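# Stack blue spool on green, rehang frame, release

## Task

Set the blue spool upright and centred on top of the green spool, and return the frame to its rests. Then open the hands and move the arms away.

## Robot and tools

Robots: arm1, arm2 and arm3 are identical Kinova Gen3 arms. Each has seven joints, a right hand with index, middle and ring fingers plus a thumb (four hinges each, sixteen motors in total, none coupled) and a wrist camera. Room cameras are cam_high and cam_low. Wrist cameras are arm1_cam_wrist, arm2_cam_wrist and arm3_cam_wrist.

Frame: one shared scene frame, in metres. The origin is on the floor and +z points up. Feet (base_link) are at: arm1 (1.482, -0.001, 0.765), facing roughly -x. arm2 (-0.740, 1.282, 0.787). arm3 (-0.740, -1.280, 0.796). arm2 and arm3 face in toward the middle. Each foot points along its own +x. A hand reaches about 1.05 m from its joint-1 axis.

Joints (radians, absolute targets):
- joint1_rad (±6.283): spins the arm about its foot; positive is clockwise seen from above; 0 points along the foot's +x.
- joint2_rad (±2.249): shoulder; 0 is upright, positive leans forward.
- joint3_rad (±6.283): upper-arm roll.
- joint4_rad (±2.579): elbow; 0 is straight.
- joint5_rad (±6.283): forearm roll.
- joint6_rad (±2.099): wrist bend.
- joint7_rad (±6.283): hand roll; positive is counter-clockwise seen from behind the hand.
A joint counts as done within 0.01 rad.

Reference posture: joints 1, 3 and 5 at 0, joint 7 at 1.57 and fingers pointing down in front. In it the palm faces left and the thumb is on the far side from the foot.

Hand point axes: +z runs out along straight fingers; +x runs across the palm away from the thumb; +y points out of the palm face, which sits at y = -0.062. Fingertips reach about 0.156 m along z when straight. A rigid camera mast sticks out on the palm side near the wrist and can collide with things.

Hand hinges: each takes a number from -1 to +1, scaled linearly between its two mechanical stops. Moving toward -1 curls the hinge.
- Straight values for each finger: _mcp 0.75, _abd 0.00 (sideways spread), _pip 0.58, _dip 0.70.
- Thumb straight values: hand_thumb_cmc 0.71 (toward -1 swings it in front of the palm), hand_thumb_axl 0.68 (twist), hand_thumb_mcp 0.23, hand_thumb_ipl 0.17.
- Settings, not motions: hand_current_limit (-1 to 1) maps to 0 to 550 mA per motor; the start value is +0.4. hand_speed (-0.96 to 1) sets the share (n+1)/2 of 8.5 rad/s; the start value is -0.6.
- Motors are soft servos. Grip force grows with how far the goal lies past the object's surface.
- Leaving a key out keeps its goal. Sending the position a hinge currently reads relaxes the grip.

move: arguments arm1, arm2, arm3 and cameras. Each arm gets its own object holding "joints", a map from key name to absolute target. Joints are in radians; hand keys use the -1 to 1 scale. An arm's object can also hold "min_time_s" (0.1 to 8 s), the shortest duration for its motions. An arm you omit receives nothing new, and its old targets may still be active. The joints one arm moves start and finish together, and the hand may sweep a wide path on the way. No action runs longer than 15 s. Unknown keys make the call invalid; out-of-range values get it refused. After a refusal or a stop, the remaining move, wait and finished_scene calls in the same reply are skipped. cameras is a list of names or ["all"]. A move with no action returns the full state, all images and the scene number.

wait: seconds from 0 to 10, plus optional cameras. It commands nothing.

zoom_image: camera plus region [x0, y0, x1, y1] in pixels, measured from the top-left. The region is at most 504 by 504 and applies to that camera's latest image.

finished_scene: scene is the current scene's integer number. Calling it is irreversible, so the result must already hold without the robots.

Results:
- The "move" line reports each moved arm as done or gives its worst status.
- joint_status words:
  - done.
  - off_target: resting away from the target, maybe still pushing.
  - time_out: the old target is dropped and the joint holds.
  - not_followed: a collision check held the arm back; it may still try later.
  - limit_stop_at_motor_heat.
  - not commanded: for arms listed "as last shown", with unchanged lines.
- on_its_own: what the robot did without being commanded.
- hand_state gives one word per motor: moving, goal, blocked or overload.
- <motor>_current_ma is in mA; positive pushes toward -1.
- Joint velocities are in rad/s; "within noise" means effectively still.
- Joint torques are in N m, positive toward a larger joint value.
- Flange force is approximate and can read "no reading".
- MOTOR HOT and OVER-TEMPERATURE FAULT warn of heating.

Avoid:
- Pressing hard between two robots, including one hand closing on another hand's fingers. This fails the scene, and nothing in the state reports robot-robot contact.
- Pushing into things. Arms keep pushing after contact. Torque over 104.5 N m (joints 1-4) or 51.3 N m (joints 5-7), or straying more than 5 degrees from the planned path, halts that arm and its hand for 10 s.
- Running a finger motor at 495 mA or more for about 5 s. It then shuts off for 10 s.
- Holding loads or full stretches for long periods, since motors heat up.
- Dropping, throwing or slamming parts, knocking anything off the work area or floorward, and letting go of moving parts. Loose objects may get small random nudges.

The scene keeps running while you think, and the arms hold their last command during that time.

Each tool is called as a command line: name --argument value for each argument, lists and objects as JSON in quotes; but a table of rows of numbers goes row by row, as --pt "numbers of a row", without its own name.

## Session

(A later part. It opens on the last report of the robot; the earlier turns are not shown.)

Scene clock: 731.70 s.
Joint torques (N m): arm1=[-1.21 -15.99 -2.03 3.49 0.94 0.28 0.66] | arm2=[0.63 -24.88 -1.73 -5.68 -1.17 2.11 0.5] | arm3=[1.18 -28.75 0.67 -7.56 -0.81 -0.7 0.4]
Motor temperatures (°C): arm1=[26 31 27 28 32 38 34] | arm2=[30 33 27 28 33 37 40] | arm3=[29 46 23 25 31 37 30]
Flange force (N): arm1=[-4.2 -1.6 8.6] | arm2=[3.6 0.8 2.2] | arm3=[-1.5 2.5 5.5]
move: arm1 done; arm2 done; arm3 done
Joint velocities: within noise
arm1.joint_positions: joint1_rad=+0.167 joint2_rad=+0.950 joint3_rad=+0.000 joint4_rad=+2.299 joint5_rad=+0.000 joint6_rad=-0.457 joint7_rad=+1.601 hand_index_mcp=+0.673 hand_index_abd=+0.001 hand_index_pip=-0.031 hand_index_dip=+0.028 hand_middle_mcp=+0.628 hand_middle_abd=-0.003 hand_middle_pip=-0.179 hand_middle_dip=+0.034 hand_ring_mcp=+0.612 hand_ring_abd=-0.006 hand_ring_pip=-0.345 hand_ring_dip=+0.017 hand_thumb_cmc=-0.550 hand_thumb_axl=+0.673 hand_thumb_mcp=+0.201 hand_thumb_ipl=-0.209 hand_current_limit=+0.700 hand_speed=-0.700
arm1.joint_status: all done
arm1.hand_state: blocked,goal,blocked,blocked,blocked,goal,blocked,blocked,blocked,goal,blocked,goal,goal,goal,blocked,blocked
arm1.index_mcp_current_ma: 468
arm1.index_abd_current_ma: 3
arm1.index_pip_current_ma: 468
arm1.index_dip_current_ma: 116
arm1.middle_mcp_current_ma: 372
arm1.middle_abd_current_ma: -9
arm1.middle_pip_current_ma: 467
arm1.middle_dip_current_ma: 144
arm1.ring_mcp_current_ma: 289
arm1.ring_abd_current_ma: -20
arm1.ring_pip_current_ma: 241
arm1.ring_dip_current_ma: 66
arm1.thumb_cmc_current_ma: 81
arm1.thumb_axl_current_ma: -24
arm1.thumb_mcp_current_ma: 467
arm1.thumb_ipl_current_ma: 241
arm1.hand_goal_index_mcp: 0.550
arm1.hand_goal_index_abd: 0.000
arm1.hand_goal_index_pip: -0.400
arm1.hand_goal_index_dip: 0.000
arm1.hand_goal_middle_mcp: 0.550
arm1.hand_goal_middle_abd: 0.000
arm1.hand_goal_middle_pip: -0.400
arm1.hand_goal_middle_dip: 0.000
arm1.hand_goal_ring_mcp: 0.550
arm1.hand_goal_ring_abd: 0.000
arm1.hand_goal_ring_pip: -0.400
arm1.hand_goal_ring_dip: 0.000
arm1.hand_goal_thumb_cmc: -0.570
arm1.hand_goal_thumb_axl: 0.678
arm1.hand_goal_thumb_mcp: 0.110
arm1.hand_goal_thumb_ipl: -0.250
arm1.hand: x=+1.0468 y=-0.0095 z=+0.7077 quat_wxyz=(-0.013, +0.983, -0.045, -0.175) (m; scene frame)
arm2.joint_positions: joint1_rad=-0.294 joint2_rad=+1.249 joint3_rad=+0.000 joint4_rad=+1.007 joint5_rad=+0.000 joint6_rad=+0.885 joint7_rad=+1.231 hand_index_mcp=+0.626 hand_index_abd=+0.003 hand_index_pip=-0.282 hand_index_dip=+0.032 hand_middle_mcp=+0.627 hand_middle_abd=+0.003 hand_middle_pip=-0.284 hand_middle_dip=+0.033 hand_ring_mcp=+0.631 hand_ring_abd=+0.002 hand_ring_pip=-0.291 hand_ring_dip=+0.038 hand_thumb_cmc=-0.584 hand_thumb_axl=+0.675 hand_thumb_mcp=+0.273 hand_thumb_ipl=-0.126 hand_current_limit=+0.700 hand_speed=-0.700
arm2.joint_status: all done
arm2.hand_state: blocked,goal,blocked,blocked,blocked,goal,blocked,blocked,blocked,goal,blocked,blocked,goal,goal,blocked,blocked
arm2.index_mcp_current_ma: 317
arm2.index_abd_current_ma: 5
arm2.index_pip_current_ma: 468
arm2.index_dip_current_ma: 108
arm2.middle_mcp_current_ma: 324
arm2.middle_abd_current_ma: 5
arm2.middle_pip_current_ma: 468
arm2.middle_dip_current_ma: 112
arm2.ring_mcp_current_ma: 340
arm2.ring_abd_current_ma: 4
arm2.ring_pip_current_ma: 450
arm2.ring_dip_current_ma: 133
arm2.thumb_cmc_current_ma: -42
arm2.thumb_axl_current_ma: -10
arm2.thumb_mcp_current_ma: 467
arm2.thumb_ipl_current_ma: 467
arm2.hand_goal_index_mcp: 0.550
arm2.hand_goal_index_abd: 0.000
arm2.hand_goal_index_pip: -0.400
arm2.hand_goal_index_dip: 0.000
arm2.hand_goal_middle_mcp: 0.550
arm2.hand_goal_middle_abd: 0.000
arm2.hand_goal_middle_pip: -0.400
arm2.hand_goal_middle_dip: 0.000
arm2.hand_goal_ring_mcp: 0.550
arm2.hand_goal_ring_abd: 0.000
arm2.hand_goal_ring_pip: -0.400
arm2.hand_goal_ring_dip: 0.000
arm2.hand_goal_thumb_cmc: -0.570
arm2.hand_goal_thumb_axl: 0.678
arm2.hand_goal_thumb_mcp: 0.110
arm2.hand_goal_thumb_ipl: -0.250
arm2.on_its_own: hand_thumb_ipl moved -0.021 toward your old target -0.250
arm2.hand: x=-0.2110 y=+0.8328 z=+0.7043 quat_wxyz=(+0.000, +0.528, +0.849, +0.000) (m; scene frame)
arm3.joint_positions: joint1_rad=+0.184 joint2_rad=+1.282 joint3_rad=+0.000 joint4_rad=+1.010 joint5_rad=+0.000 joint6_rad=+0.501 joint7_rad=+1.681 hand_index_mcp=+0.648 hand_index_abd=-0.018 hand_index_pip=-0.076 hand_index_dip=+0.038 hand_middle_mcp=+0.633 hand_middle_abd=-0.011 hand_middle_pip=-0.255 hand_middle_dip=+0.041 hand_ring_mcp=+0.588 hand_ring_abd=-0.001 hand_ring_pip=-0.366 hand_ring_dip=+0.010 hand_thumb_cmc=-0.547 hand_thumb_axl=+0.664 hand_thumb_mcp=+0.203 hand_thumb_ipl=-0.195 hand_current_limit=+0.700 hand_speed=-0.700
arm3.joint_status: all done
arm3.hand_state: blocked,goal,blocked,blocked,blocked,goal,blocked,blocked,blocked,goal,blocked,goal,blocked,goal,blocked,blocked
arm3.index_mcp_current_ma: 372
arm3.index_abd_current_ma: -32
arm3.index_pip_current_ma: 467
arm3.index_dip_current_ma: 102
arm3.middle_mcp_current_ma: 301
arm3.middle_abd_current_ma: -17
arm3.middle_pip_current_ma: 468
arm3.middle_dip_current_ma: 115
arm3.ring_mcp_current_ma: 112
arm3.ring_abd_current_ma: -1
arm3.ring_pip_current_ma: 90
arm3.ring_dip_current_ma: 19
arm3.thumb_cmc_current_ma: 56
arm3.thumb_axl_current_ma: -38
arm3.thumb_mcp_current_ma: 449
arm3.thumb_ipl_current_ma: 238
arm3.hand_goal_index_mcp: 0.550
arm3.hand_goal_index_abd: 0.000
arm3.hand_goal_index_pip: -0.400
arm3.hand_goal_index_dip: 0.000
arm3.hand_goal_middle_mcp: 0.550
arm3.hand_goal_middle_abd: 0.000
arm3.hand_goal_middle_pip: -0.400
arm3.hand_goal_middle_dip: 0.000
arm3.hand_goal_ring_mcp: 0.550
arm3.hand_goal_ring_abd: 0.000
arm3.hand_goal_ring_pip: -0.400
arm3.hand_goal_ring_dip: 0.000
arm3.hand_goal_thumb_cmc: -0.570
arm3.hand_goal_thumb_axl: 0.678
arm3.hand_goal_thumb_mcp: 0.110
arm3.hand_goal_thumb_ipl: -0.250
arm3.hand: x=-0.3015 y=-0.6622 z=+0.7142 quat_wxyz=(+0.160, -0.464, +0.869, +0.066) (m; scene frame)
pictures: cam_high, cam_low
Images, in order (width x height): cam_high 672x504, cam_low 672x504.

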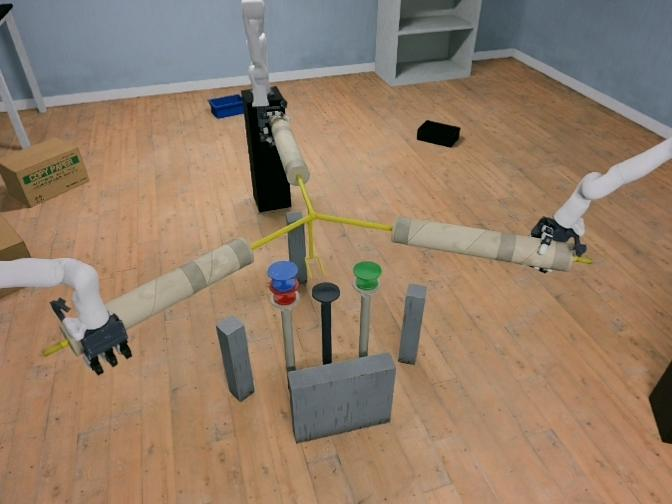

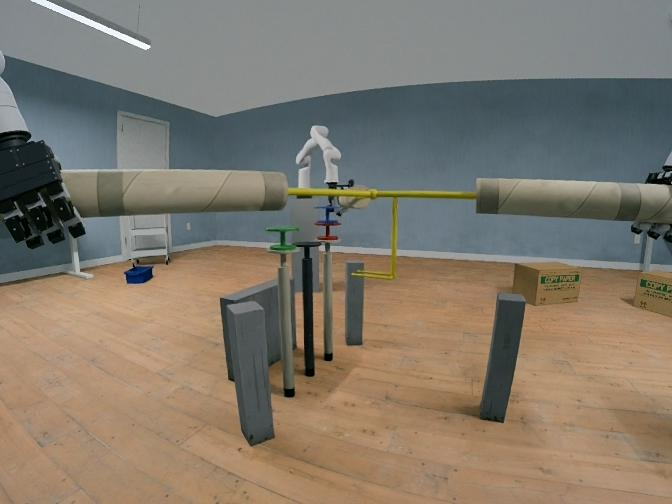

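move --arm1 '{"joints":{"joint2_rad":0.6278,"joint4_rad":2.3178,"joint6_rad":-0.1531},"min_time_s":4}' --arm2 '{"joints":{"joint2_rad":1.0882,"joint4_rad":1.0210,"joint6_rad":1.0324},"min_time_s":4}' --arm3 '{"joints":{"joint2_rad":1.1128,"joint4_rad":1.0430,"joint6_rad":0.6367},"min_time_s":4}' --cameras '["cam_high","cam_low"]'

move --arm1 '{"joints":{"joint2_rad":0.3374,"joint4_rad":2.2358,"joint6_rad":0.2194},"min_time_s":4}' --arm2 '{"joints":{"joint2_rad":0.9667,"joint4_rad":0.9447,"joint6_rad":1.2301},"min_time_s":4}' --arm3 '{"joints":{"joint2_rad":0.9807,"joint4_rad":0.9879,"joint6_rad":0.8240},"min_time_s":4}' --cameras '["all"]'

zoom_image --camera "cam_high" --region '[220, 140, 400, 320]'

zoom_image --camera "cam_low" --region '[250, 130, 430, 270]'

zoom_image --camera "cam_low" --region '[300, 190, 420, 270]'

Scene clock: 764.83 s.
Joint torques (N m): arm1=[-1.06 -14.71 -1.9 0.5 0.63 0.24 0.67] | arm2=[1.13 -25.26 -1.28 -7.15 -1.18 1.89 0.39] | arm3=[0.71 -28.72 0.35 -8.72 -1.04 -0.82 0.44]
Motor temperatures (°C): arm1=[26 31 27 28 32 38 34] | arm2=[30 34 27 28 33 37 40] | arm3=[29 47 23 25 31 37 30]
Flange force (N): arm1=[-4.9 -0.2 8.3] | arm2=[4.8 1.0 3.8] | arm3=[-1.0 2.1 5.4]
move: arm1 done; arm2 done; arm3 done
Joint velocities: within noise
arm1.joint_positions: joint1_rad=+0.167 joint2_rad=+0.628 joint3_rad=+0.000 joint4_rad=+2.318 joint5_rad=+0.000 joint6_rad=-0.153 joint7_rad=+1.601 hand_index_mcp=+0.676 hand_index_abd=+0.001 hand_index_pip=-0.037 hand_index_dip=+0.030 hand_middle_mcp=+0.628 hand_middle_abd=-0.003 hand_middle_pip=-0.181 hand_middle_dip=+0.034 hand_ring_mcp=+0.612 hand_ring_abd=-0.006 hand_ring_pip=-0.347 hand_ring_dip=+0.017 hand_thumb_cmc=-0.548 hand_thumb_axl=+0.675 hand_thumb_mcp=+0.202 hand_thumb_ipl=-0.212 hand_current_limit=+0.700 hand_speed=-0.700
arm1.joint_status: all done
arm1.hand_state: blocked,goal,blocked,blocked,blocked,goal,blocked,blocked,blocked,goal,blocked,goal,blocked,goal,blocked,blocked
arm1.index_mcp_current_ma: 467
arm1.index_abd_current_ma: 2
arm1.index_pip_current_ma: 467
arm1.index_dip_current_ma: 124
arm1.middle_mcp_current_ma: 372
arm1.middle_abd_current_ma: -8
arm1.middle_pip_current_ma: 467
arm1.middle_dip_current_ma: 144
arm1.ring_mcp_current_ma: 289
arm1.ring_abd_current_ma: -20
arm1.ring_pip_current_ma: 229
arm1.ring_dip_current_ma: 66
arm1.thumb_cmc_current_ma: 92
arm1.thumb_axl_current_ma: -12
arm1.thumb_mcp_current_ma: 467
arm1.thumb_ipl_current_ma: 218
arm1.hand_goal_index_mcp: 0.550
arm1.hand_goal_index_abd: 0.000
arm1.hand_goal_index_pip: -0.400
arm1.hand_goal_index_dip: 0.000
arm1.hand_goal_middle_mcp: 0.550
arm1.hand_goal_middle_abd: 0.000
arm1.hand_goal_middle_pip: -0.400
arm1.hand_goal_middle_dip: 0.000
arm1.hand_goal_ring_mcp: 0.550
arm1.hand_goal_ring_abd: 0.000
arm1.hand_goal_ring_pip: -0.400
arm1.hand_goal_ring_dip: 0.000
arm1.hand_goal_thumb_cmc: -0.570
arm1.hand_goal_thumb_axl: 0.678
arm1.hand_goal_thumb_mcp: 0.110
arm1.hand_goal_thumb_ipl: -0.250
arm1.hand: x=+1.0473 y=-0.0095 z=+0.8077 quat_wxyz=(-0.013, +0.983, -0.045, -0.175) (m; scene frame)
arm2.joint_positions: joint1_rad=-0.294 joint2_rad=+1.088 joint3_rad=+0.000 joint4_rad=+1.021 joint5_rad=+0.000 joint6_rad=+1.032 joint7_rad=+1.231 hand_index_mcp=+0.626 hand_index_abd=+0.002 hand_index_pip=-0.283 hand_index_dip=+0.032 hand_middle_mcp=+0.627 hand_middle_abd=+0.002 hand_middle_pip=-0.285 hand_middle_dip=+0.033 hand_ring_mcp=+0.631 hand_ring_abd=+0.001 hand_ring_pip=-0.291 hand_ring_dip=+0.038 hand_thumb_cmc=-0.585 hand_thumb_axl=+0.675 hand_thumb_mcp=+0.276 hand_thumb_ipl=-0.130 hand_current_limit=+0.700 hand_speed=-0.700
arm2.joint_status: all done
arm2.hand_state: blocked,goal,blocked,blocked,blocked,goal,blocked,blocked,blocked,goal,blocked,blocked,goal,goal,blocked,blocked
arm2.index_mcp_current_ma: 317
arm2.index_abd_current_ma: 3
arm2.index_pip_current_ma: 467
arm2.index_dip_current_ma: 108
arm2.middle_mcp_current_ma: 324
arm2.middle_abd_current_ma: 3
arm2.middle_pip_current_ma: 468
arm2.middle_dip_current_ma: 112
arm2.ring_mcp_current_ma: 341
arm2.ring_abd_current_ma: 2
arm2.ring_pip_current_ma: 449
arm2.ring_dip_current_ma: 133
arm2.thumb_cmc_current_ma: -45
arm2.thumb_axl_current_ma: -10
arm2.thumb_mcp_current_ma: 468
arm2.thumb_ipl_current_ma: 467
arm2.hand_goal_index_mcp: 0.550
arm2.hand_goal_index_abd: 0.000
arm2.hand_goal_index_pip: -0.400
arm2.hand_goal_index_dip: 0.000
arm2.hand_goal_middle_mcp: 0.550
arm2.hand_goal_middle_abd: 0.000
arm2.hand_goal_middle_pip: -0.400
arm2.hand_goal_middle_dip: 0.000
arm2.hand_goal_ring_mcp: 0.550
arm2.hand_goal_ring_abd: 0.000
arm2.hand_goal_ring_pip: -0.400
arm2.hand_goal_ring_dip: 0.000
arm2.hand_goal_thumb_cmc: -0.570
arm2.hand_goal_thumb_axl: 0.678
arm2.hand_goal_thumb_mcp: 0.110
arm2.hand_goal_thumb_ipl: -0.250
arm2.hand: x=-0.2110 y=+0.8326 z=+0.8043 quat_wxyz=(+0.000, +0.528, +0.849, +0.000) (m; scene frame)
arm3.joint_positions: joint1_rad=+0.184 joint2_rad=+1.113 joint3_rad=+0.000 joint4_rad=+1.043 joint5_rad=+0.000 joint6_rad=+0.637 joint7_rad=+1.681 hand_index_mcp=+0.648 hand_index_abd=-0.020 hand_index_pip=-0.078 hand_index_dip=+0.039 hand_middle_mcp=+0.633 hand_middle_abd=-0.014 hand_middle_pip=-0.256 hand_middle_dip=+0.041 hand_ring_mcp=+0.588 hand_ring_abd=-0.001 hand_ring_pip=-0.366 hand_ring_dip=+0.010 hand_thumb_cmc=-0.548 hand_thumb_axl=+0.664 hand_thumb_mcp=+0.204 hand_thumb_ipl=-0.197 hand_current_limit=+0.700 hand_speed=-0.700
arm3.joint_status: all done
arm3.hand_state: blocked,goal,blocked,blocked,blocked,goal,blocked,blocked,blocked,goal,blocked,goal,blocked,goal,blocked,blocked
arm3.index_mcp_current_ma: 374
arm3.index_abd_current_ma: -37
arm3.index_pip_current_ma: 467
arm3.index_dip_current_ma: 105
arm3.middle_mcp_current_ma: 302
arm3.middle_abd_current_ma: -23
arm3.middle_pip_current_ma: 467
arm3.middle_dip_current_ma: 115
arm3.ring_mcp_current_ma: 110
arm3.ring_abd_current_ma: -1
arm3.ring_pip_current_ma: 90
arm3.ring_dip_current_ma: 19
arm3.thumb_cmc_current_ma: 52
arm3.thumb_axl_current_ma: -38
arm3.thumb_mcp_current_ma: 452
arm3.thumb_ipl_current_ma: 232
arm3.hand_goal_index_mcp: 0.550
arm3.hand_goal_index_abd: 0.000
arm3.hand_goal_index_pip: -0.400
arm3.hand_goal_index_dip: 0.000
arm3.hand_goal_middle_mcp: 0.550
arm3.hand_goal_middle_abd: 0.000
arm3.hand_goal_middle_pip: -0.400
arm3.hand_goal_middle_dip: 0.000
arm3.hand_goal_ring_mcp: 0.550
arm3.hand_goal_ring_abd: 0.000
arm3.hand_goal_ring_pip: -0.400
arm3.hand_goal_ring_dip: 0.000
arm3.hand_goal_thumb_cmc: -0.570
arm3.hand_goal_thumb_axl: 0.678
arm3.hand_goal_thumb_mcp: 0.110
arm3.hand_goal_thumb_ipl: -0.250
arm3.hand: x=-0.3011 y=-0.6624 z=+0.8145 quat_wxyz=(+0.160, -0.464, +0.869, +0.066) (m; scene frame)
pictures: cam_high, cam_low
Images, in order (width x height): cam_high 672x504, cam_low 672x504.

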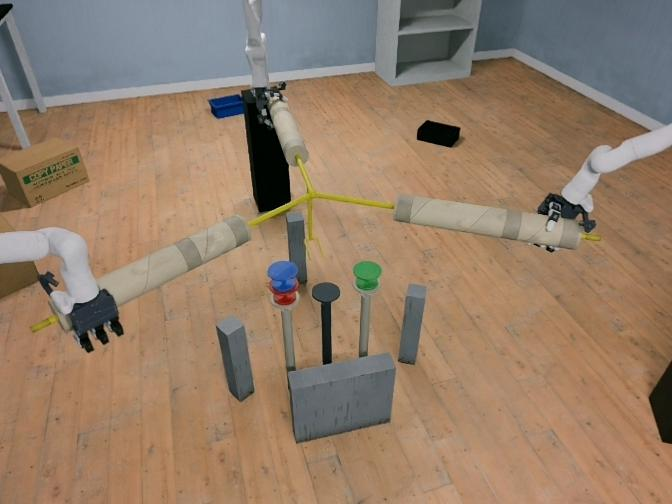

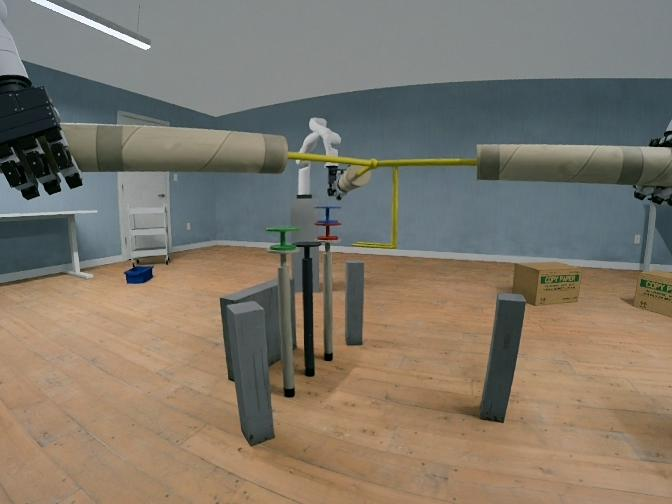

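Scene clock: 769.17 s.
Joint torques (N m): arm1=[-1.24 -13.3 -2.14 -3.23 0.2 0.26 0.69] | arm2=[1.13 -25.13 -1.14 -8.03 -1.16 1.98 0.37] | arm3=[0.8 -28.54 0.37 -9.94 -1.17 -0.87 0.38]
Motor temperatures (°C): arm1=[26 31 27 28 32 38 34] | arm2=[30 34 27 28 33 37 40] | arm3=[29 47 23 25 31 37 30]
Flange force (N): arm1=[-5.2 1.0 8.2] | arm2=[4.6 1.0 5.1] | arm3=[-0.3 2.4 5.4]
move: arm1 done; arm2 done; arm3 done
Joint velocities: within noise
arm1.joint_positions: joint1_rad=+0.167 joint2_rad=+0.337 joint3_rad=+0.000 joint4_rad=+2.236 joint5_rad=+0.000 joint6_rad=+0.219 joint7_rad=+1.601 hand_index_mcp=+0.680 hand_index_abd=+0.001 hand_index_pip=-0.044 hand_index_dip=+0.030 hand_middle_mcp=+0.629 hand_middle_abd=-0.003 hand_middle_pip=-0.185 hand_middle_dip=+0.034 hand_ring_mcp=+0.611 hand_ring_abd=-0.006 hand_ring_pip=-0.350 hand_ring_dip=+0.017 hand_thumb_cmc=-0.542 hand_thumb_axl=+0.679 hand_thumb_mcp=+0.203 hand_thumb_ipl=-0.219 hand_current_limit=+0.700 hand_speed=-0.700
arm1.joint_status: all done
arm1.hand_state: blocked,goal,blocked,blocked,blocked,goal,blocked,blocked,blocked,goal,blocked,goal,blocked,goal,blocked,blocked
arm1.index_mcp_current_ma: 468
arm1.index_abd_current_ma: 2
arm1.index_pip_current_ma: 467
arm1.index_dip_current_ma: 125
arm1.middle_mcp_current_ma: 376
arm1.middle_abd_current_ma: -10
arm1.middle_pip_current_ma: 468
arm1.middle_dip_current_ma: 144
arm1.ring_mcp_current_ma: 288
arm1.ring_abd_current_ma: -20
arm1.ring_pip_current_ma: 214
arm1.ring_dip_current_ma: 66
arm1.thumb_cmc_current_ma: 116
arm1.thumb_axl_current_ma: 3
arm1.thumb_mcp_current_ma: 467
arm1.thumb_ipl_current_ma: 177
arm1.hand_goal_index_mcp: 0.550
arm1.hand_goal_index_abd: 0.000
arm1.hand_goal_index_pip: -0.400
arm1.hand_goal_index_dip: 0.000
arm1.hand_goal_middle_mcp: 0.550
arm1.hand_goal_middle_abd: 0.000
arm1.hand_goal_middle_pip: -0.400
arm1.hand_goal_middle_dip: 0.000
arm1.hand_goal_ring_mcp: 0.550
arm1.hand_goal_ring_abd: 0.000
arm1.hand_goal_ring_pip: -0.400
arm1.hand_goal_ring_dip: 0.000
arm1.hand_goal_thumb_cmc: -0.570
arm1.hand_goal_thumb_axl: 0.678
arm1.hand_goal_thumb_mcp: 0.110
arm1.hand_goal_thumb_ipl: -0.250
arm1.hand: x=+1.0477 y=-0.0094 z=+0.9076 quat_wxyz=(-0.013, +0.983, -0.045, -0.175) (m; scene frame)
arm2.joint_positions: joint1_rad=-0.294 joint2_rad=+0.967 joint3_rad=+0.000 joint4_rad=+0.945 joint5_rad=+0.000 joint6_rad=+1.230 joint7_rad=+1.231 hand_index_mcp=+0.626 hand_index_abd=+0.002 hand_index_pip=-0.283 hand_index_dip=+0.032 hand_middle_mcp=+0.627 hand_middle_abd=+0.002 hand_middle_pip=-0.285 hand_middle_dip=+0.033 hand_ring_mcp=+0.631 hand_ring_abd=+0.002 hand_ring_pip=-0.291 hand_ring_dip=+0.038 hand_thumb_cmc=-0.589 hand_thumb_axl=+0.673 hand_thumb_mcp=+0.281 hand_thumb_ipl=-0.146 hand_current_limit=+0.700 hand_speed=-0.700
arm2.joint_status: all done
arm2.hand_state: blocked,goal,blocked,blocked,blocked,goal,blocked,blocked,blocked,goal,blocked,blocked,goal,goal,blocked,blocked
arm2.index_mcp_current_ma: 317
arm2.index_abd_current_ma: 4
arm2.index_pip_current_ma: 467
arm2.index_dip_current_ma: 108
arm2.middle_mcp_current_ma: 324
arm2.middle_abd_current_ma: 4
arm2.middle_pip_current_ma: 467
arm2.middle_dip_current_ma: 112
arm2.ring_mcp_current_ma: 341
arm2.ring_abd_current_ma: 3
arm2.ring_pip_current_ma: 449
arm2.ring_dip_current_ma: 133
arm2.thumb_cmc_current_ma: -60
arm2.thumb_axl_current_ma: -14
arm2.thumb_mcp_current_ma: 467
arm2.thumb_ipl_current_ma: 468
arm2.hand_goal_index_mcp: 0.550
arm2.hand_goal_index_abd: 0.000
arm2.hand_goal_index_pip: -0.400
arm2.hand_goal_index_dip: 0.000
arm2.hand_goal_middle_mcp: 0.550
arm2.hand_goal_middle_abd: 0.000
arm2.hand_goal_middle_pip: -0.400
arm2.hand_goal_middle_dip: 0.000
arm2.hand_goal_ring_mcp: 0.550
arm2.hand_goal_ring_abd: 0.000
arm2.hand_goal_ring_pip: -0.400
arm2.hand_goal_ring_dip: 0.000
arm2.hand_goal_thumb_cmc: -0.570
arm2.hand_goal_thumb_axl: 0.678
arm2.hand_goal_thumb_mcp: 0.110
arm2.hand_goal_thumb_ipl: -0.250
arm2.hand: x=-0.2110 y=+0.8325 z=+0.9043 quat_wxyz=(+0.000, +0.528, +0.849, +0.000) (m; scene frame)
arm3.joint_positions: joint1_rad=+0.184 joint2_rad=+0.981 joint3_rad=+0.000 joint4_rad=+0.988 joint5_rad=+0.000 joint6_rad=+0.824 joint7_rad=+1.681 hand_index_mcp=+0.649 hand_index_abd=-0.020 hand_index_pip=-0.080 hand_index_dip=+0.040 hand_middle_mcp=+0.634 hand_middle_abd=-0.015 hand_middle_pip=-0.257 hand_middle_dip=+0.041 hand_ring_mcp=+0.588 hand_ring_abd=-0.001 hand_ring_pip=-0.366 hand_ring_dip=+0.010 hand_thumb_cmc=-0.549 hand_thumb_axl=+0.664 hand_thumb_mcp=+0.205 hand_thumb_ipl=-0.198 hand_current_limit=+0.700 hand_speed=-0.700
arm3.joint_status: all done
arm3.hand_state: blocked,blocked,blocked,blocked,blocked,goal,blocked,blocked,blocked,goal,blocked,goal,blocked,goal,blocked,blocked
arm3.index_mcp_current_ma: 375
arm3.index_abd_current_ma: -39
arm3.index_pip_current_ma: 467
arm3.index_dip_current_ma: 109
arm3.middle_mcp_current_ma: 303
arm3.middle_abd_current_ma: -25
arm3.middle_pip_current_ma: 468
arm3.middle_dip_current_ma: 115
arm3.ring_mcp_current_ma: 110
arm3.ring_abd_current_ma: -1
arm3.ring_pip_current_ma: 90
arm3.ring_dip_current_ma: 19
arm3.thumb_cmc_current_ma: 49
arm3.thumb_axl_current_ma: -38
arm3.thumb_mcp_current_ma: 459
arm3.thumb_ipl_current_ma: 226
arm3.hand_goal_index_mcp: 0.550
arm3.hand_goal_index_abd: 0.000
arm3.hand_goal_index_pip: -0.400
arm3.hand_goal_index_dip: 0.000
arm3.hand_goal_middle_mcp: 0.550
arm3.hand_goal_middle_abd: 0.000
arm3.hand_goal_middle_pip: -0.400
arm3.hand_goal_middle_dip: 0.000
arm3.hand_goal_ring_mcp: 0.550
arm3.hand_goal_ring_abd: 0.000
arm3.hand_goal_ring_pip: -0.400
arm3.hand_goal_ring_dip: 0.000
arm3.hand_goal_thumb_cmc: -0.570
arm3.hand_goal_thumb_axl: 0.678
arm3.hand_goal_thumb_mcp: 0.110
arm3.hand_goal_thumb_ipl: -0.250
arm3.hand: x=-0.3008 y=-0.6627 z=+0.9143 quat_wxyz=(+0.160, -0.464, +0.869, +0.066) (m; scene frame)
pictures: arm1_cam_wrist, arm2_cam_wrist, arm3_cam_wrist, cam_high, cam_low
Images, in order (width x height): arm1_cam_wrist 672x504, arm2_cam_wrist 672x504, arm3_cam_wrist 672x504, cam_high 672x504, cam_low 672x504.

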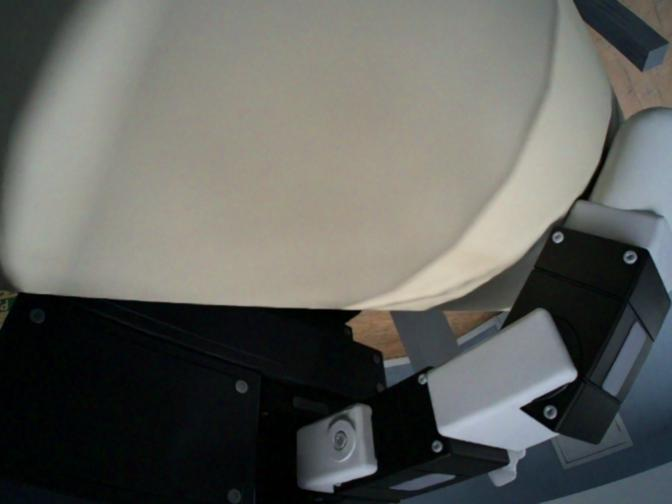

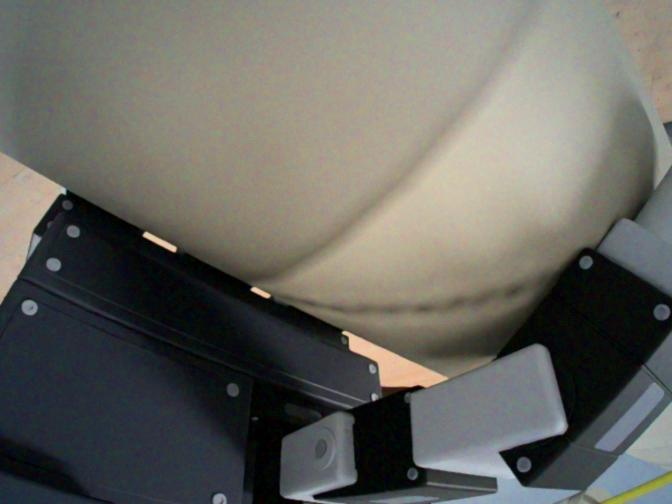

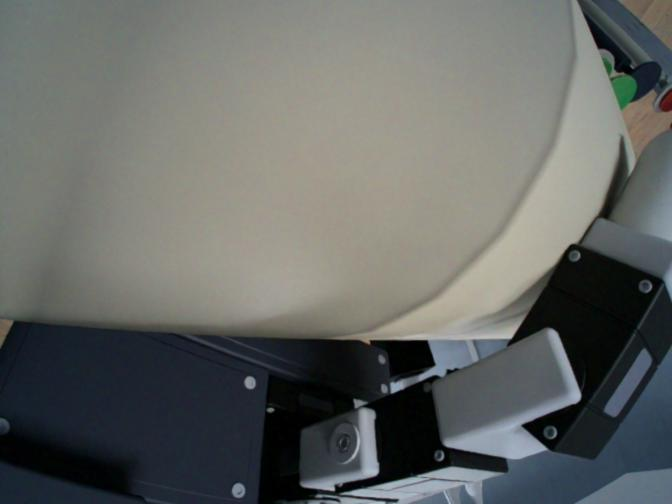

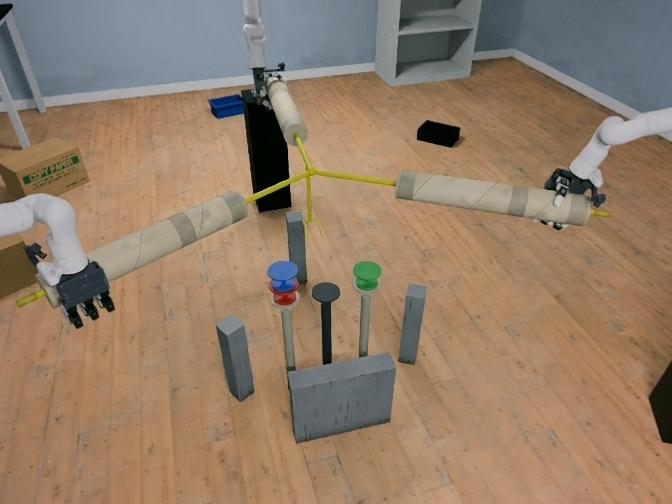

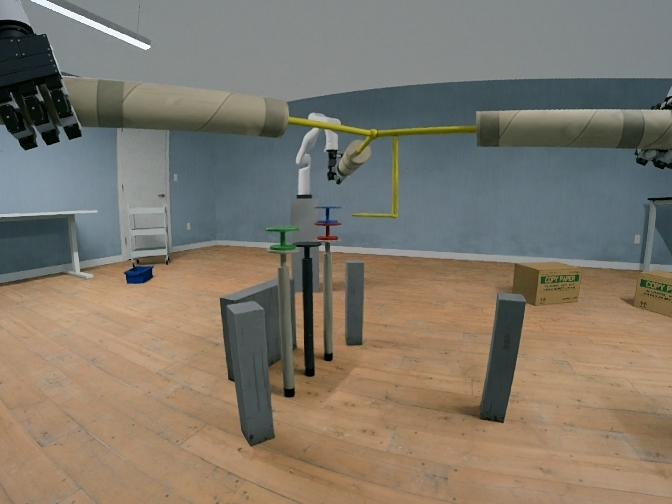

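Scaled by 2.800 from the camera's 672x504 image, which has a finer 960x720 frame.

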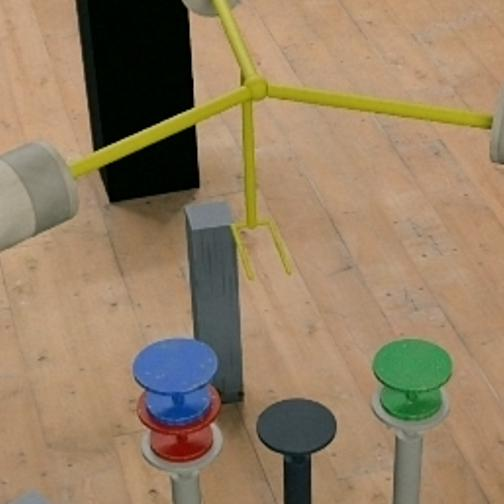

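Scaled by 2.800 from the camera's 672x504 image, which has a finer 960x720 frame.

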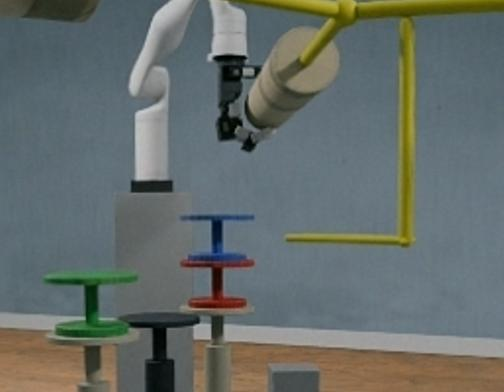

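Scaled by 4.200 from the camera's 672x504 image, which has a finer 960x720 frame.

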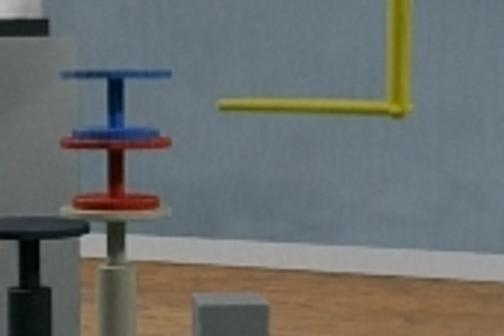

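move --arm1 '{"joints":{"joint1_rad":0.2954,"joint2_rad":0.4524,"joint4_rad":2.0001,"joint6_rad":0.34,"joint7_rad":1.7294},"min_time_s":4.5}' --arm2 '{"joints":{"joint1_rad":-0.3093,"joint2_rad":0.7535,"joint4_rad":1.3994,"joint6_rad":0.9887,"joint7_rad":1.2163},"min_time_s":4.5}' --arm3 '{"joints":{"joint1_rad":0.0641,"joint2_rad":1.0325,"joint4_rad":0.8856,"joint6_rad":0.8744,"joint7_rad":1.5616},"min_time_s":4.5}' --cameras '["cam_high","cam_low"]'

move --arm1 '{"joints":{"joint1_rad":0.3788,"joint2_rad":0.5623,"joint4_rad":1.7741,"joint6_rad":0.4561,"joint7_rad":1.8128},"min_time_s":4.5}' --arm2 '{"joints":{"joint1_rad":-0.3286,"joint2_rad":0.6067,"joint4_rad":1.7024,"joint6_rad":0.8325,"joint7_rad":1.1970},"min_time_s":4.5}' --arm3 '{"joints":{"joint1_rad":-0.0313,"joint2_rad":1.1112,"joint4_rad":0.7191,"joint6_rad":0.9622,"joint7_rad":1.4662},"min_time_s":4.5}' --cameras '["cam_high","cam_low"]'

zoom_image --camera "cam_high" --region '[220, 180, 400, 320]'

zoom_image --camera "cam_low" --region '[290, 190, 410, 250]'

Scene clock: 966.63 s.
Joint torques (N m): arm1=[-0.58 -16.91 -1.33 -4.87 0.13 -0.06 0.58] | arm2=[-0.41 -20.94 -2.44 -6.16 -1.41 2.31 0.63] | arm3=[1.38 -28.76 0.63 -9.22 -1.11 -0.28 0.54]
Motor temperatures (°C): arm1=[26 30 27 28 31 38 34] | arm2=[30 37 27 29 33 38 40] | arm3=[29 50 23 25 31 37 30]
Flange force (N): arm1=[-4.7 0.7 8.1] | arm2=[0.5 0.3 4.7] | arm3=[-2.2 3.4 5.8]
move: arm1 done; arm2 done; arm3 done
Joint velocities: within noise
arm1.joint_positions: joint1_rad=+0.295 joint2_rad=+0.452 joint3_rad=+0.000 joint4_rad=+2.000 joint5_rad=+0.000 joint6_rad=+0.340 joint7_rad=+1.729 hand_index_mcp=+0.680 hand_index_abd=-0.013 hand_index_pip=-0.059 hand_index_dip=+0.032 hand_middle_mcp=+0.629 hand_middle_abd=-0.003 hand_middle_pip=-0.197 hand_middle_dip=+0.034 hand_ring_mcp=+0.607 hand_ring_abd=-0.006 hand_ring_pip=-0.354 hand_ring_dip=+0.016 hand_thumb_cmc=-0.543 hand_thumb_axl=+0.679 hand_thumb_mcp=+0.201 hand_thumb_ipl=-0.225 hand_current_limit=+0.700 hand_speed=-0.700
arm1.joint_status: all done
arm1.hand_state: blocked,goal,blocked,blocked,blocked,goal,blocked,blocked,blocked,goal,blocked,goal,blocked,goal,blocked,blocked
arm1.index_mcp_current_ma: 468
arm1.index_abd_current_ma: -42
arm1.index_pip_current_ma: 467
arm1.index_dip_current_ma: 133
arm1.middle_mcp_current_ma: 376
arm1.middle_abd_current_ma: -10
arm1.middle_pip_current_ma: 467
arm1.middle_dip_current_ma: 144
arm1.ring_mcp_current_ma: 265
arm1.ring_abd_current_ma: -20
arm1.ring_pip_current_ma: 198
arm1.ring_dip_current_ma: 64
arm1.thumb_cmc_current_ma: 112
arm1.thumb_axl_current_ma: 4
arm1.thumb_mcp_current_ma: 467
arm1.thumb_ipl_current_ma: 141
arm1.hand_goal_index_mcp: 0.550
arm1.hand_goal_index_abd: 0.000
arm1.hand_goal_index_pip: -0.400
arm1.hand_goal_index_dip: 0.000
arm1.hand_goal_middle_mcp: 0.550
arm1.hand_goal_middle_abd: 0.000
arm1.hand_goal_middle_pip: -0.400
arm1.hand_goal_middle_dip: 0.000
arm1.hand_goal_ring_mcp: 0.550
arm1.hand_goal_ring_abd: 0.000
arm1.hand_goal_ring_pip: -0.400
arm1.hand_goal_ring_dip: 0.000
arm1.hand_goal_thumb_cmc: -0.570
arm1.hand_goal_thumb_axl: 0.678
arm1.hand_goal_thumb_mcp: 0.110
arm1.hand_goal_thumb_ipl: -0.250
arm1.hand: x=+0.9868 y=+0.0605 z=+0.9077 quat_wxyz=(-0.035, +0.983, -0.045, -0.172) (m; scene frame)
arm2.joint_positions: joint1_rad=-0.309 joint2_rad=+0.754 joint3_rad=+0.000 joint4_rad=+1.399 joint5_rad=+0.000 joint6_rad=+0.989 joint7_rad=+1.216 hand_index_mcp=+0.626 hand_index_abd=+0.004 hand_index_pip=-0.284 hand_index_dip=+0.032 hand_middle_mcp=+0.627 hand_middle_abd=+0.003 hand_middle_pip=-0.286 hand_middle_dip=+0.033 hand_ring_mcp=+0.631 hand_ring_abd=+0.003 hand_ring_pip=-0.291 hand_ring_dip=+0.035 hand_thumb_cmc=-0.588 hand_thumb_axl=+0.673 hand_thumb_mcp=+0.288 hand_thumb_ipl=-0.168 hand_current_limit=+0.700 hand_speed=-0.700
arm2.joint_status: all done
arm2.hand_state: blocked,goal,blocked,blocked,blocked,goal,blocked,blocked,blocked,goal,blocked,blocked,goal,goal,blocked,blocked
arm2.index_mcp_current_ma: 317
arm2.index_abd_current_ma: 8
arm2.index_pip_current_ma: 467
arm2.index_dip_current_ma: 108
arm2.middle_mcp_current_ma: 324
arm2.middle_abd_current_ma: 6
arm2.middle_pip_current_ma: 467
arm2.middle_dip_current_ma: 112
arm2.ring_mcp_current_ma: 341
arm2.ring_abd_current_ma: 5
arm2.ring_pip_current_ma: 448
arm2.ring_dip_current_ma: 121
arm2.thumb_cmc_current_ma: -56
arm2.thumb_axl_current_ma: -16
arm2.thumb_mcp_current_ma: 467
arm2.thumb_ipl_current_ma: 456
arm2.hand_goal_index_mcp: 0.550
arm2.hand_goal_index_abd: 0.000
arm2.hand_goal_index_pip: -0.400
arm2.hand_goal_index_dip: 0.000
arm2.hand_goal_middle_mcp: 0.550
arm2.hand_goal_middle_abd: 0.000
arm2.hand_goal_middle_pip: -0.400
arm2.hand_goal_middle_dip: 0.000
arm2.hand_goal_ring_mcp: 0.550
arm2.hand_goal_ring_abd: 0.000
arm2.hand_goal_ring_pip: -0.400
arm2.hand_goal_ring_dip: 0.000
arm2.hand_goal_thumb_cmc: -0.570
arm2.hand_goal_thumb_axl: 0.678
arm2.hand_goal_thumb_mcp: 0.110
arm2.hand_goal_thumb_ipl: -0.250
arm2.on_its_own: hand_thumb_ipl moved -0.022 toward your old target -0.250
arm2.hand: x=-0.2710 y=+0.9026 z=+0.9043 quat_wxyz=(+0.000, +0.528, +0.849, +0.000) (m; scene frame)
arm3.joint_positions: joint1_rad=+0.064 joint2_rad=+1.032 joint3_rad=+0.000 joint4_rad=+0.886 joint5_rad=+0.000 joint6_rad=+0.874 joint7_rad=+1.562 hand_index_mcp=+0.650 hand_index_abd=-0.004 hand_index_pip=-0.086 hand_index_dip=+0.040 hand_middle_mcp=+0.646 hand_middle_abd=-0.006 hand_middle_pip=-0.277 hand_middle_dip=+0.040 hand_ring_mcp=+0.588 hand_ring_abd=-0.001 hand_ring_pip=-0.372 hand_ring_dip=+0.006 hand_thumb_cmc=-0.540 hand_thumb_axl=+0.665 hand_thumb_mcp=+0.208 hand_thumb_ipl=-0.200 hand_current_limit=+0.700 hand_speed=-0.700
arm3.joint_status: all done
arm3.hand_state: blocked,goal,blocked,blocked,blocked,goal,blocked,blocked,blocked,goal,blocked,goal,blocked,goal,blocked,blocked
arm3.index_mcp_current_ma: 383
arm3.index_abd_current_ma: -5
arm3.index_pip_current_ma: 467
arm3.index_dip_current_ma: 110
arm3.middle_mcp_current_ma: 361
arm3.middle_abd_current_ma: -9
arm3.middle_pip_current_ma: 460
arm3.middle_dip_current_ma: 110
arm3.ring_mcp_current_ma: 109
arm3.ring_abd_current_ma: -1
arm3.ring_pip_current_ma: 69
arm3.ring_dip_current_ma: 10
arm3.thumb_cmc_current_ma: 76
arm3.thumb_axl_current_ma: -33
arm3.thumb_mcp_current_ma: 468
arm3.thumb_ipl_current_ma: 215
arm3.hand_goal_index_mcp: 0.550
arm3.hand_goal_index_abd: 0.000
arm3.hand_goal_index_pip: -0.400
arm3.hand_goal_index_dip: 0.000
arm3.hand_goal_middle_mcp: 0.550
arm3.hand_goal_middle_abd: 0.000
arm3.hand_goal_middle_pip: -0.400
arm3.hand_goal_middle_dip: 0.000
arm3.hand_goal_ring_mcp: 0.550
arm3.hand_goal_ring_abd: 0.000
arm3.hand_goal_ring_pip: -0.400
arm3.hand_goal_ring_dip: 0.000
arm3.hand_goal_thumb_cmc: -0.570
arm3.hand_goal_thumb_axl: 0.678
arm3.hand_goal_thumb_mcp: 0.110
arm3.hand_goal_thumb_ipl: -0.250
arm3.hand: x=-0.3609 y=-0.5933 z=+0.9147 quat_wxyz=(+0.151, -0.464, +0.869, +0.085) (m; scene frame)
pictures: cam_high, cam_low
Images, in order (width x height): cam_high 672x504, cam_low 672x504.

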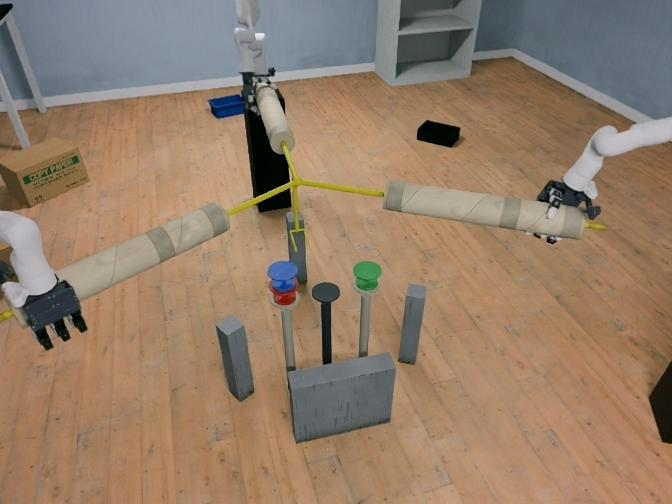

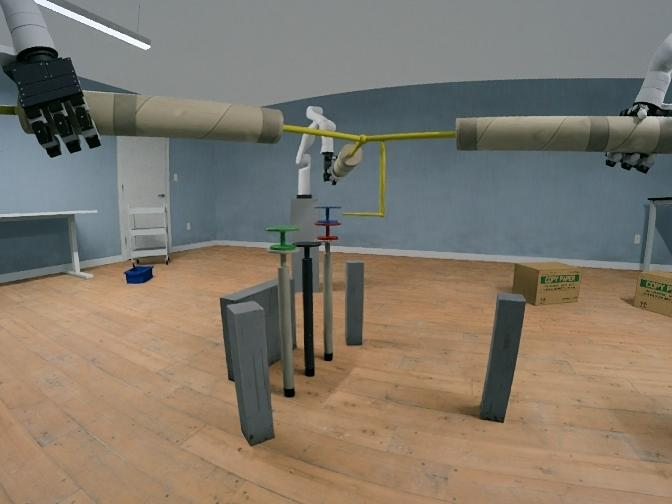

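Scene clock: 971.43 s.
Joint torques (N m): arm1=[0.34 -19.89 -0.37 -6.4 0.19 -0.33 0.5] | arm2=[-0.18 -18.18 -2.48 -5.99 -1.44 1.63 0.42] | arm3=[0.6 -30 0.16 -9.6 -1.33 -0.27 0.59]
Motor temperatures (°C): arm1=[26 30 27 28 31 38 34] | arm2=[30 37 27 29 33 38 40] | arm3=[29 50 23 25 31 37 30]
Flange force (N): arm1=[-4.0 1.7 7.5] | arm2=[0.9 0.2 4.8] | arm3=[-2.4 2.5 6.2]
move: arm1 done; arm2 done; arm3 done
Joint velocities: within noise
arm1.joint_positions: joint1_rad=+0.379 joint2_rad=+0.562 joint3_rad=+0.000 joint4_rad=+1.774 joint5_rad=+0.000 joint6_rad=+0.456 joint7_rad=+1.813 hand_index_mcp=+0.680 hand_index_abd=-0.014 hand_index_pip=-0.068 hand_index_dip=+0.032 hand_middle_mcp=+0.629 hand_middle_abd=-0.007 hand_middle_pip=-0.206 hand_middle_dip=+0.034 hand_ring_mcp=+0.605 hand_ring_abd=-0.006 hand_ring_pip=-0.356 hand_ring_dip=+0.016 hand_thumb_cmc=-0.544 hand_thumb_axl=+0.677 hand_thumb_mcp=+0.201 hand_thumb_ipl=-0.227 hand_current_limit=+0.700 hand_speed=-0.700
arm1.joint_status: all done
arm1.hand_state: blocked,goal,blocked,blocked,blocked,goal,blocked,blocked,blocked,goal,blocked,goal,blocked,goal,blocked,blocked
arm1.index_mcp_current_ma: 467
arm1.index_abd_current_ma: -49
arm1.index_pip_current_ma: 467
arm1.index_dip_current_ma: 134
arm1.middle_mcp_current_ma: 376
arm1.middle_abd_current_ma: -23
arm1.middle_pip_current_ma: 468
arm1.middle_dip_current_ma: 144
arm1.ring_mcp_current_ma: 253
arm1.ring_abd_current_ma: -20
arm1.ring_pip_current_ma: 186
arm1.ring_dip_current_ma: 64
arm1.thumb_cmc_current_ma: 109
arm1.thumb_axl_current_ma: -5
arm1.thumb_mcp_current_ma: 467
arm1.thumb_ipl_current_ma: 127
arm1.hand_goal_index_mcp: 0.550
arm1.hand_goal_index_abd: 0.000
arm1.hand_goal_index_pip: -0.400
arm1.hand_goal_index_dip: 0.000
arm1.hand_goal_middle_mcp: 0.550
arm1.hand_goal_middle_abd: 0.000
arm1.hand_goal_middle_pip: -0.400
arm1.hand_goal_middle_dip: 0.000
arm1.hand_goal_ring_mcp: 0.550
arm1.hand_goal_ring_abd: 0.000
arm1.hand_goal_ring_pip: -0.400
arm1.hand_goal_ring_dip: 0.000
arm1.hand_goal_thumb_cmc: -0.570
arm1.hand_goal_thumb_axl: 0.678
arm1.hand_goal_thumb_mcp: 0.110
arm1.hand_goal_thumb_ipl: -0.250
arm1.hand: x=+0.9366 y=+0.1208 z=+0.9078 quat_wxyz=(-0.049, +0.983, -0.045, -0.169) (m; scene frame)
arm2.joint_positions: joint1_rad=-0.329 joint2_rad=+0.607 joint3_rad=+0.000 joint4_rad=+1.702 joint5_rad=+0.000 joint6_rad=+0.833 joint7_rad=+1.197 hand_index_mcp=+0.626 hand_index_abd=+0.003 hand_index_pip=-0.284 hand_index_dip=+0.032 hand_middle_mcp=+0.627 hand_middle_abd=+0.002 hand_middle_pip=-0.286 hand_middle_dip=+0.033 hand_ring_mcp=+0.631 hand_ring_abd=+0.002 hand_ring_pip=-0.292 hand_ring_dip=+0.035 hand_thumb_cmc=-0.588 hand_thumb_axl=+0.673 hand_thumb_mcp=+0.290 hand_thumb_ipl=-0.172 hand_current_limit=+0.700 hand_speed=-0.700
arm2.joint_status: all done
arm2.hand_state: blocked,goal,blocked,blocked,blocked,goal,blocked,blocked,blocked,goal,blocked,blocked,goal,goal,blocked,blocked
arm2.index_mcp_current_ma: 317
arm2.index_abd_current_ma: 5
arm2.index_pip_current_ma: 467
arm2.index_dip_current_ma: 108
arm2.middle_mcp_current_ma: 324
arm2.middle_abd_current_ma: 4
arm2.middle_pip_current_ma: 467
arm2.middle_dip_current_ma: 112
arm2.ring_mcp_current_ma: 341
arm2.ring_abd_current_ma: 3
arm2.ring_pip_current_ma: 447
arm2.ring_dip_current_ma: 121
arm2.thumb_cmc_current_ma: -58
arm2.thumb_axl_current_ma: -16
arm2.thumb_mcp_current_ma: 467
arm2.thumb_ipl_current_ma: 431
arm2.hand_goal_index_mcp: 0.550
arm2.hand_goal_index_abd: 0.000
arm2.hand_goal_index_pip: -0.400
arm2.hand_goal_index_dip: 0.000
arm2.hand_goal_middle_mcp: 0.550
arm2.hand_goal_middle_abd: 0.000
arm2.hand_goal_middle_pip: -0.400
arm2.hand_goal_middle_dip: 0.000
arm2.hand_goal_ring_mcp: 0.550
arm2.hand_goal_ring_abd: 0.000
arm2.hand_goal_ring_pip: -0.400
arm2.hand_goal_ring_dip: 0.000
arm2.hand_goal_thumb_cmc: -0.570
arm2.hand_goal_thumb_axl: 0.678
arm2.hand_goal_thumb_mcp: 0.110
arm2.hand_goal_thumb_ipl: -0.250
arm2.hand: x=-0.3211 y=+0.9626 z=+0.9045 quat_wxyz=(+0.000, +0.528, +0.849, +0.000) (m; scene frame)
arm3.joint_positions: joint1_rad=-0.031 joint2_rad=+1.111 joint3_rad=+0.000 joint4_rad=+0.719 joint5_rad=+0.000 joint6_rad=+0.962 joint7_rad=+1.466 hand_index_mcp=+0.651 hand_index_abd=-0.005 hand_index_pip=-0.091 hand_index_dip=+0.040 hand_middle_mcp=+0.648 hand_middle_abd=-0.008 hand_middle_pip=-0.281 hand_middle_dip=+0.036 hand_ring_mcp=+0.586 hand_ring_abd=-0.001 hand_ring_pip=-0.372 hand_ring_dip=+0.006 hand_thumb_cmc=-0.529 hand_thumb_axl=+0.668 hand_thumb_mcp=+0.208 hand_thumb_ipl=-0.202 hand_current_limit=+0.700 hand_speed=-0.700
arm3.joint_status: all done
arm3.hand_state: blocked,goal,blocked,blocked,blocked,goal,blocked,blocked,blocked,goal,blocked,goal,blocked,goal,blocked,blocked
arm3.index_mcp_current_ma: 385
arm3.index_abd_current_ma: -6
arm3.index_pip_current_ma: 467
arm3.index_dip_current_ma: 110
arm3.middle_mcp_current_ma: 373
arm3.middle_abd_current_ma: -12
arm3.middle_pip_current_ma: 439
arm3.middle_dip_current_ma: 97
arm3.ring_mcp_current_ma: 104
arm3.ring_abd_current_ma: -1
arm3.ring_pip_current_ma: 68
arm3.ring_dip_current_ma: 10
arm3.thumb_cmc_current_ma: 116
arm3.thumb_axl_current_ma: -24
arm3.thumb_mcp_current_ma: 467
arm3.thumb_ipl_current_ma: 200
arm3.hand_goal_index_mcp: 0.550
arm3.hand_goal_index_abd: 0.000
arm3.hand_goal_index_pip: -0.400
arm3.hand_goal_index_dip: 0.000
arm3.hand_goal_middle_mcp: 0.550
arm3.hand_goal_middle_abd: 0.000
arm3.hand_goal_middle_pip: -0.400
arm3.hand_goal_middle_dip: 0.000
arm3.hand_goal_ring_mcp: 0.550
arm3.hand_goal_ring_abd: 0.000
arm3.hand_goal_ring_pip: -0.400
arm3.hand_goal_ring_dip: 0.000
arm3.hand_goal_thumb_cmc: -0.570
arm3.hand_goal_thumb_axl: 0.678
arm3.hand_goal_thumb_mcp: 0.110
arm3.hand_goal_thumb_ipl: -0.250
arm3.hand: x=-0.4110 y=-0.5336 z=+0.9149 quat_wxyz=(+0.143, -0.464, +0.869, +0.099) (m; scene frame)
pictures: cam_high, cam_low
Images, in order (width x height): cam_high 672x504, cam_low 672x504.

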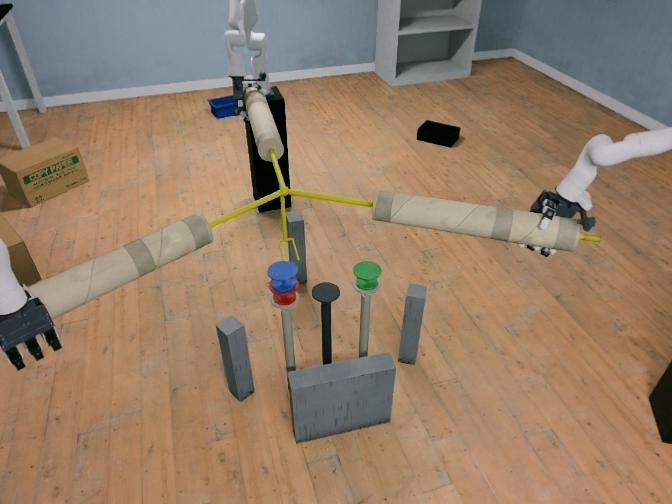

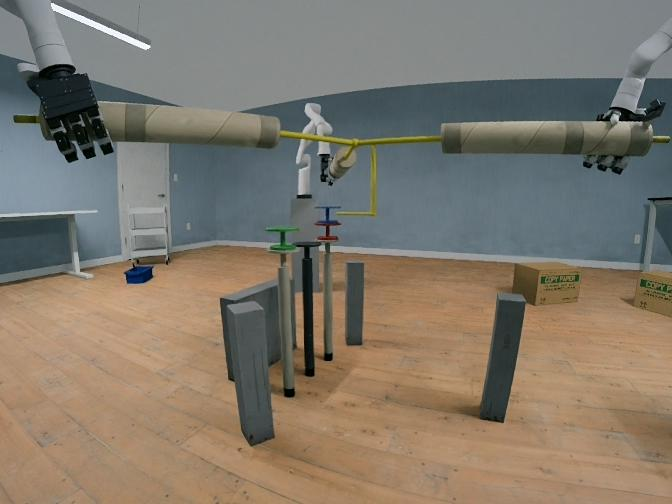

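Scaled by 2.800 from the camera's 672x504 image, which has a finer 960x720 frame.

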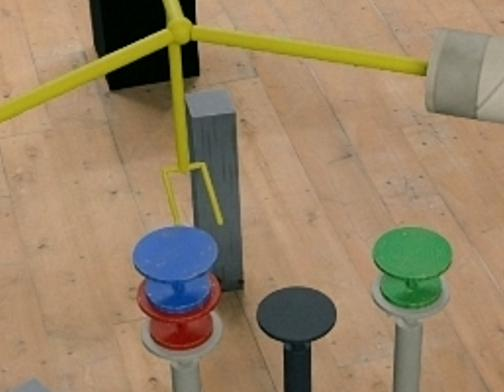

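Scaled by 4.200 from the camera's 672x504 image, which has a finer 960x720 frame.

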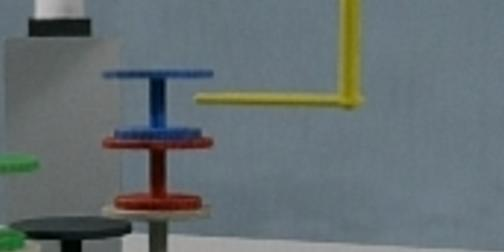

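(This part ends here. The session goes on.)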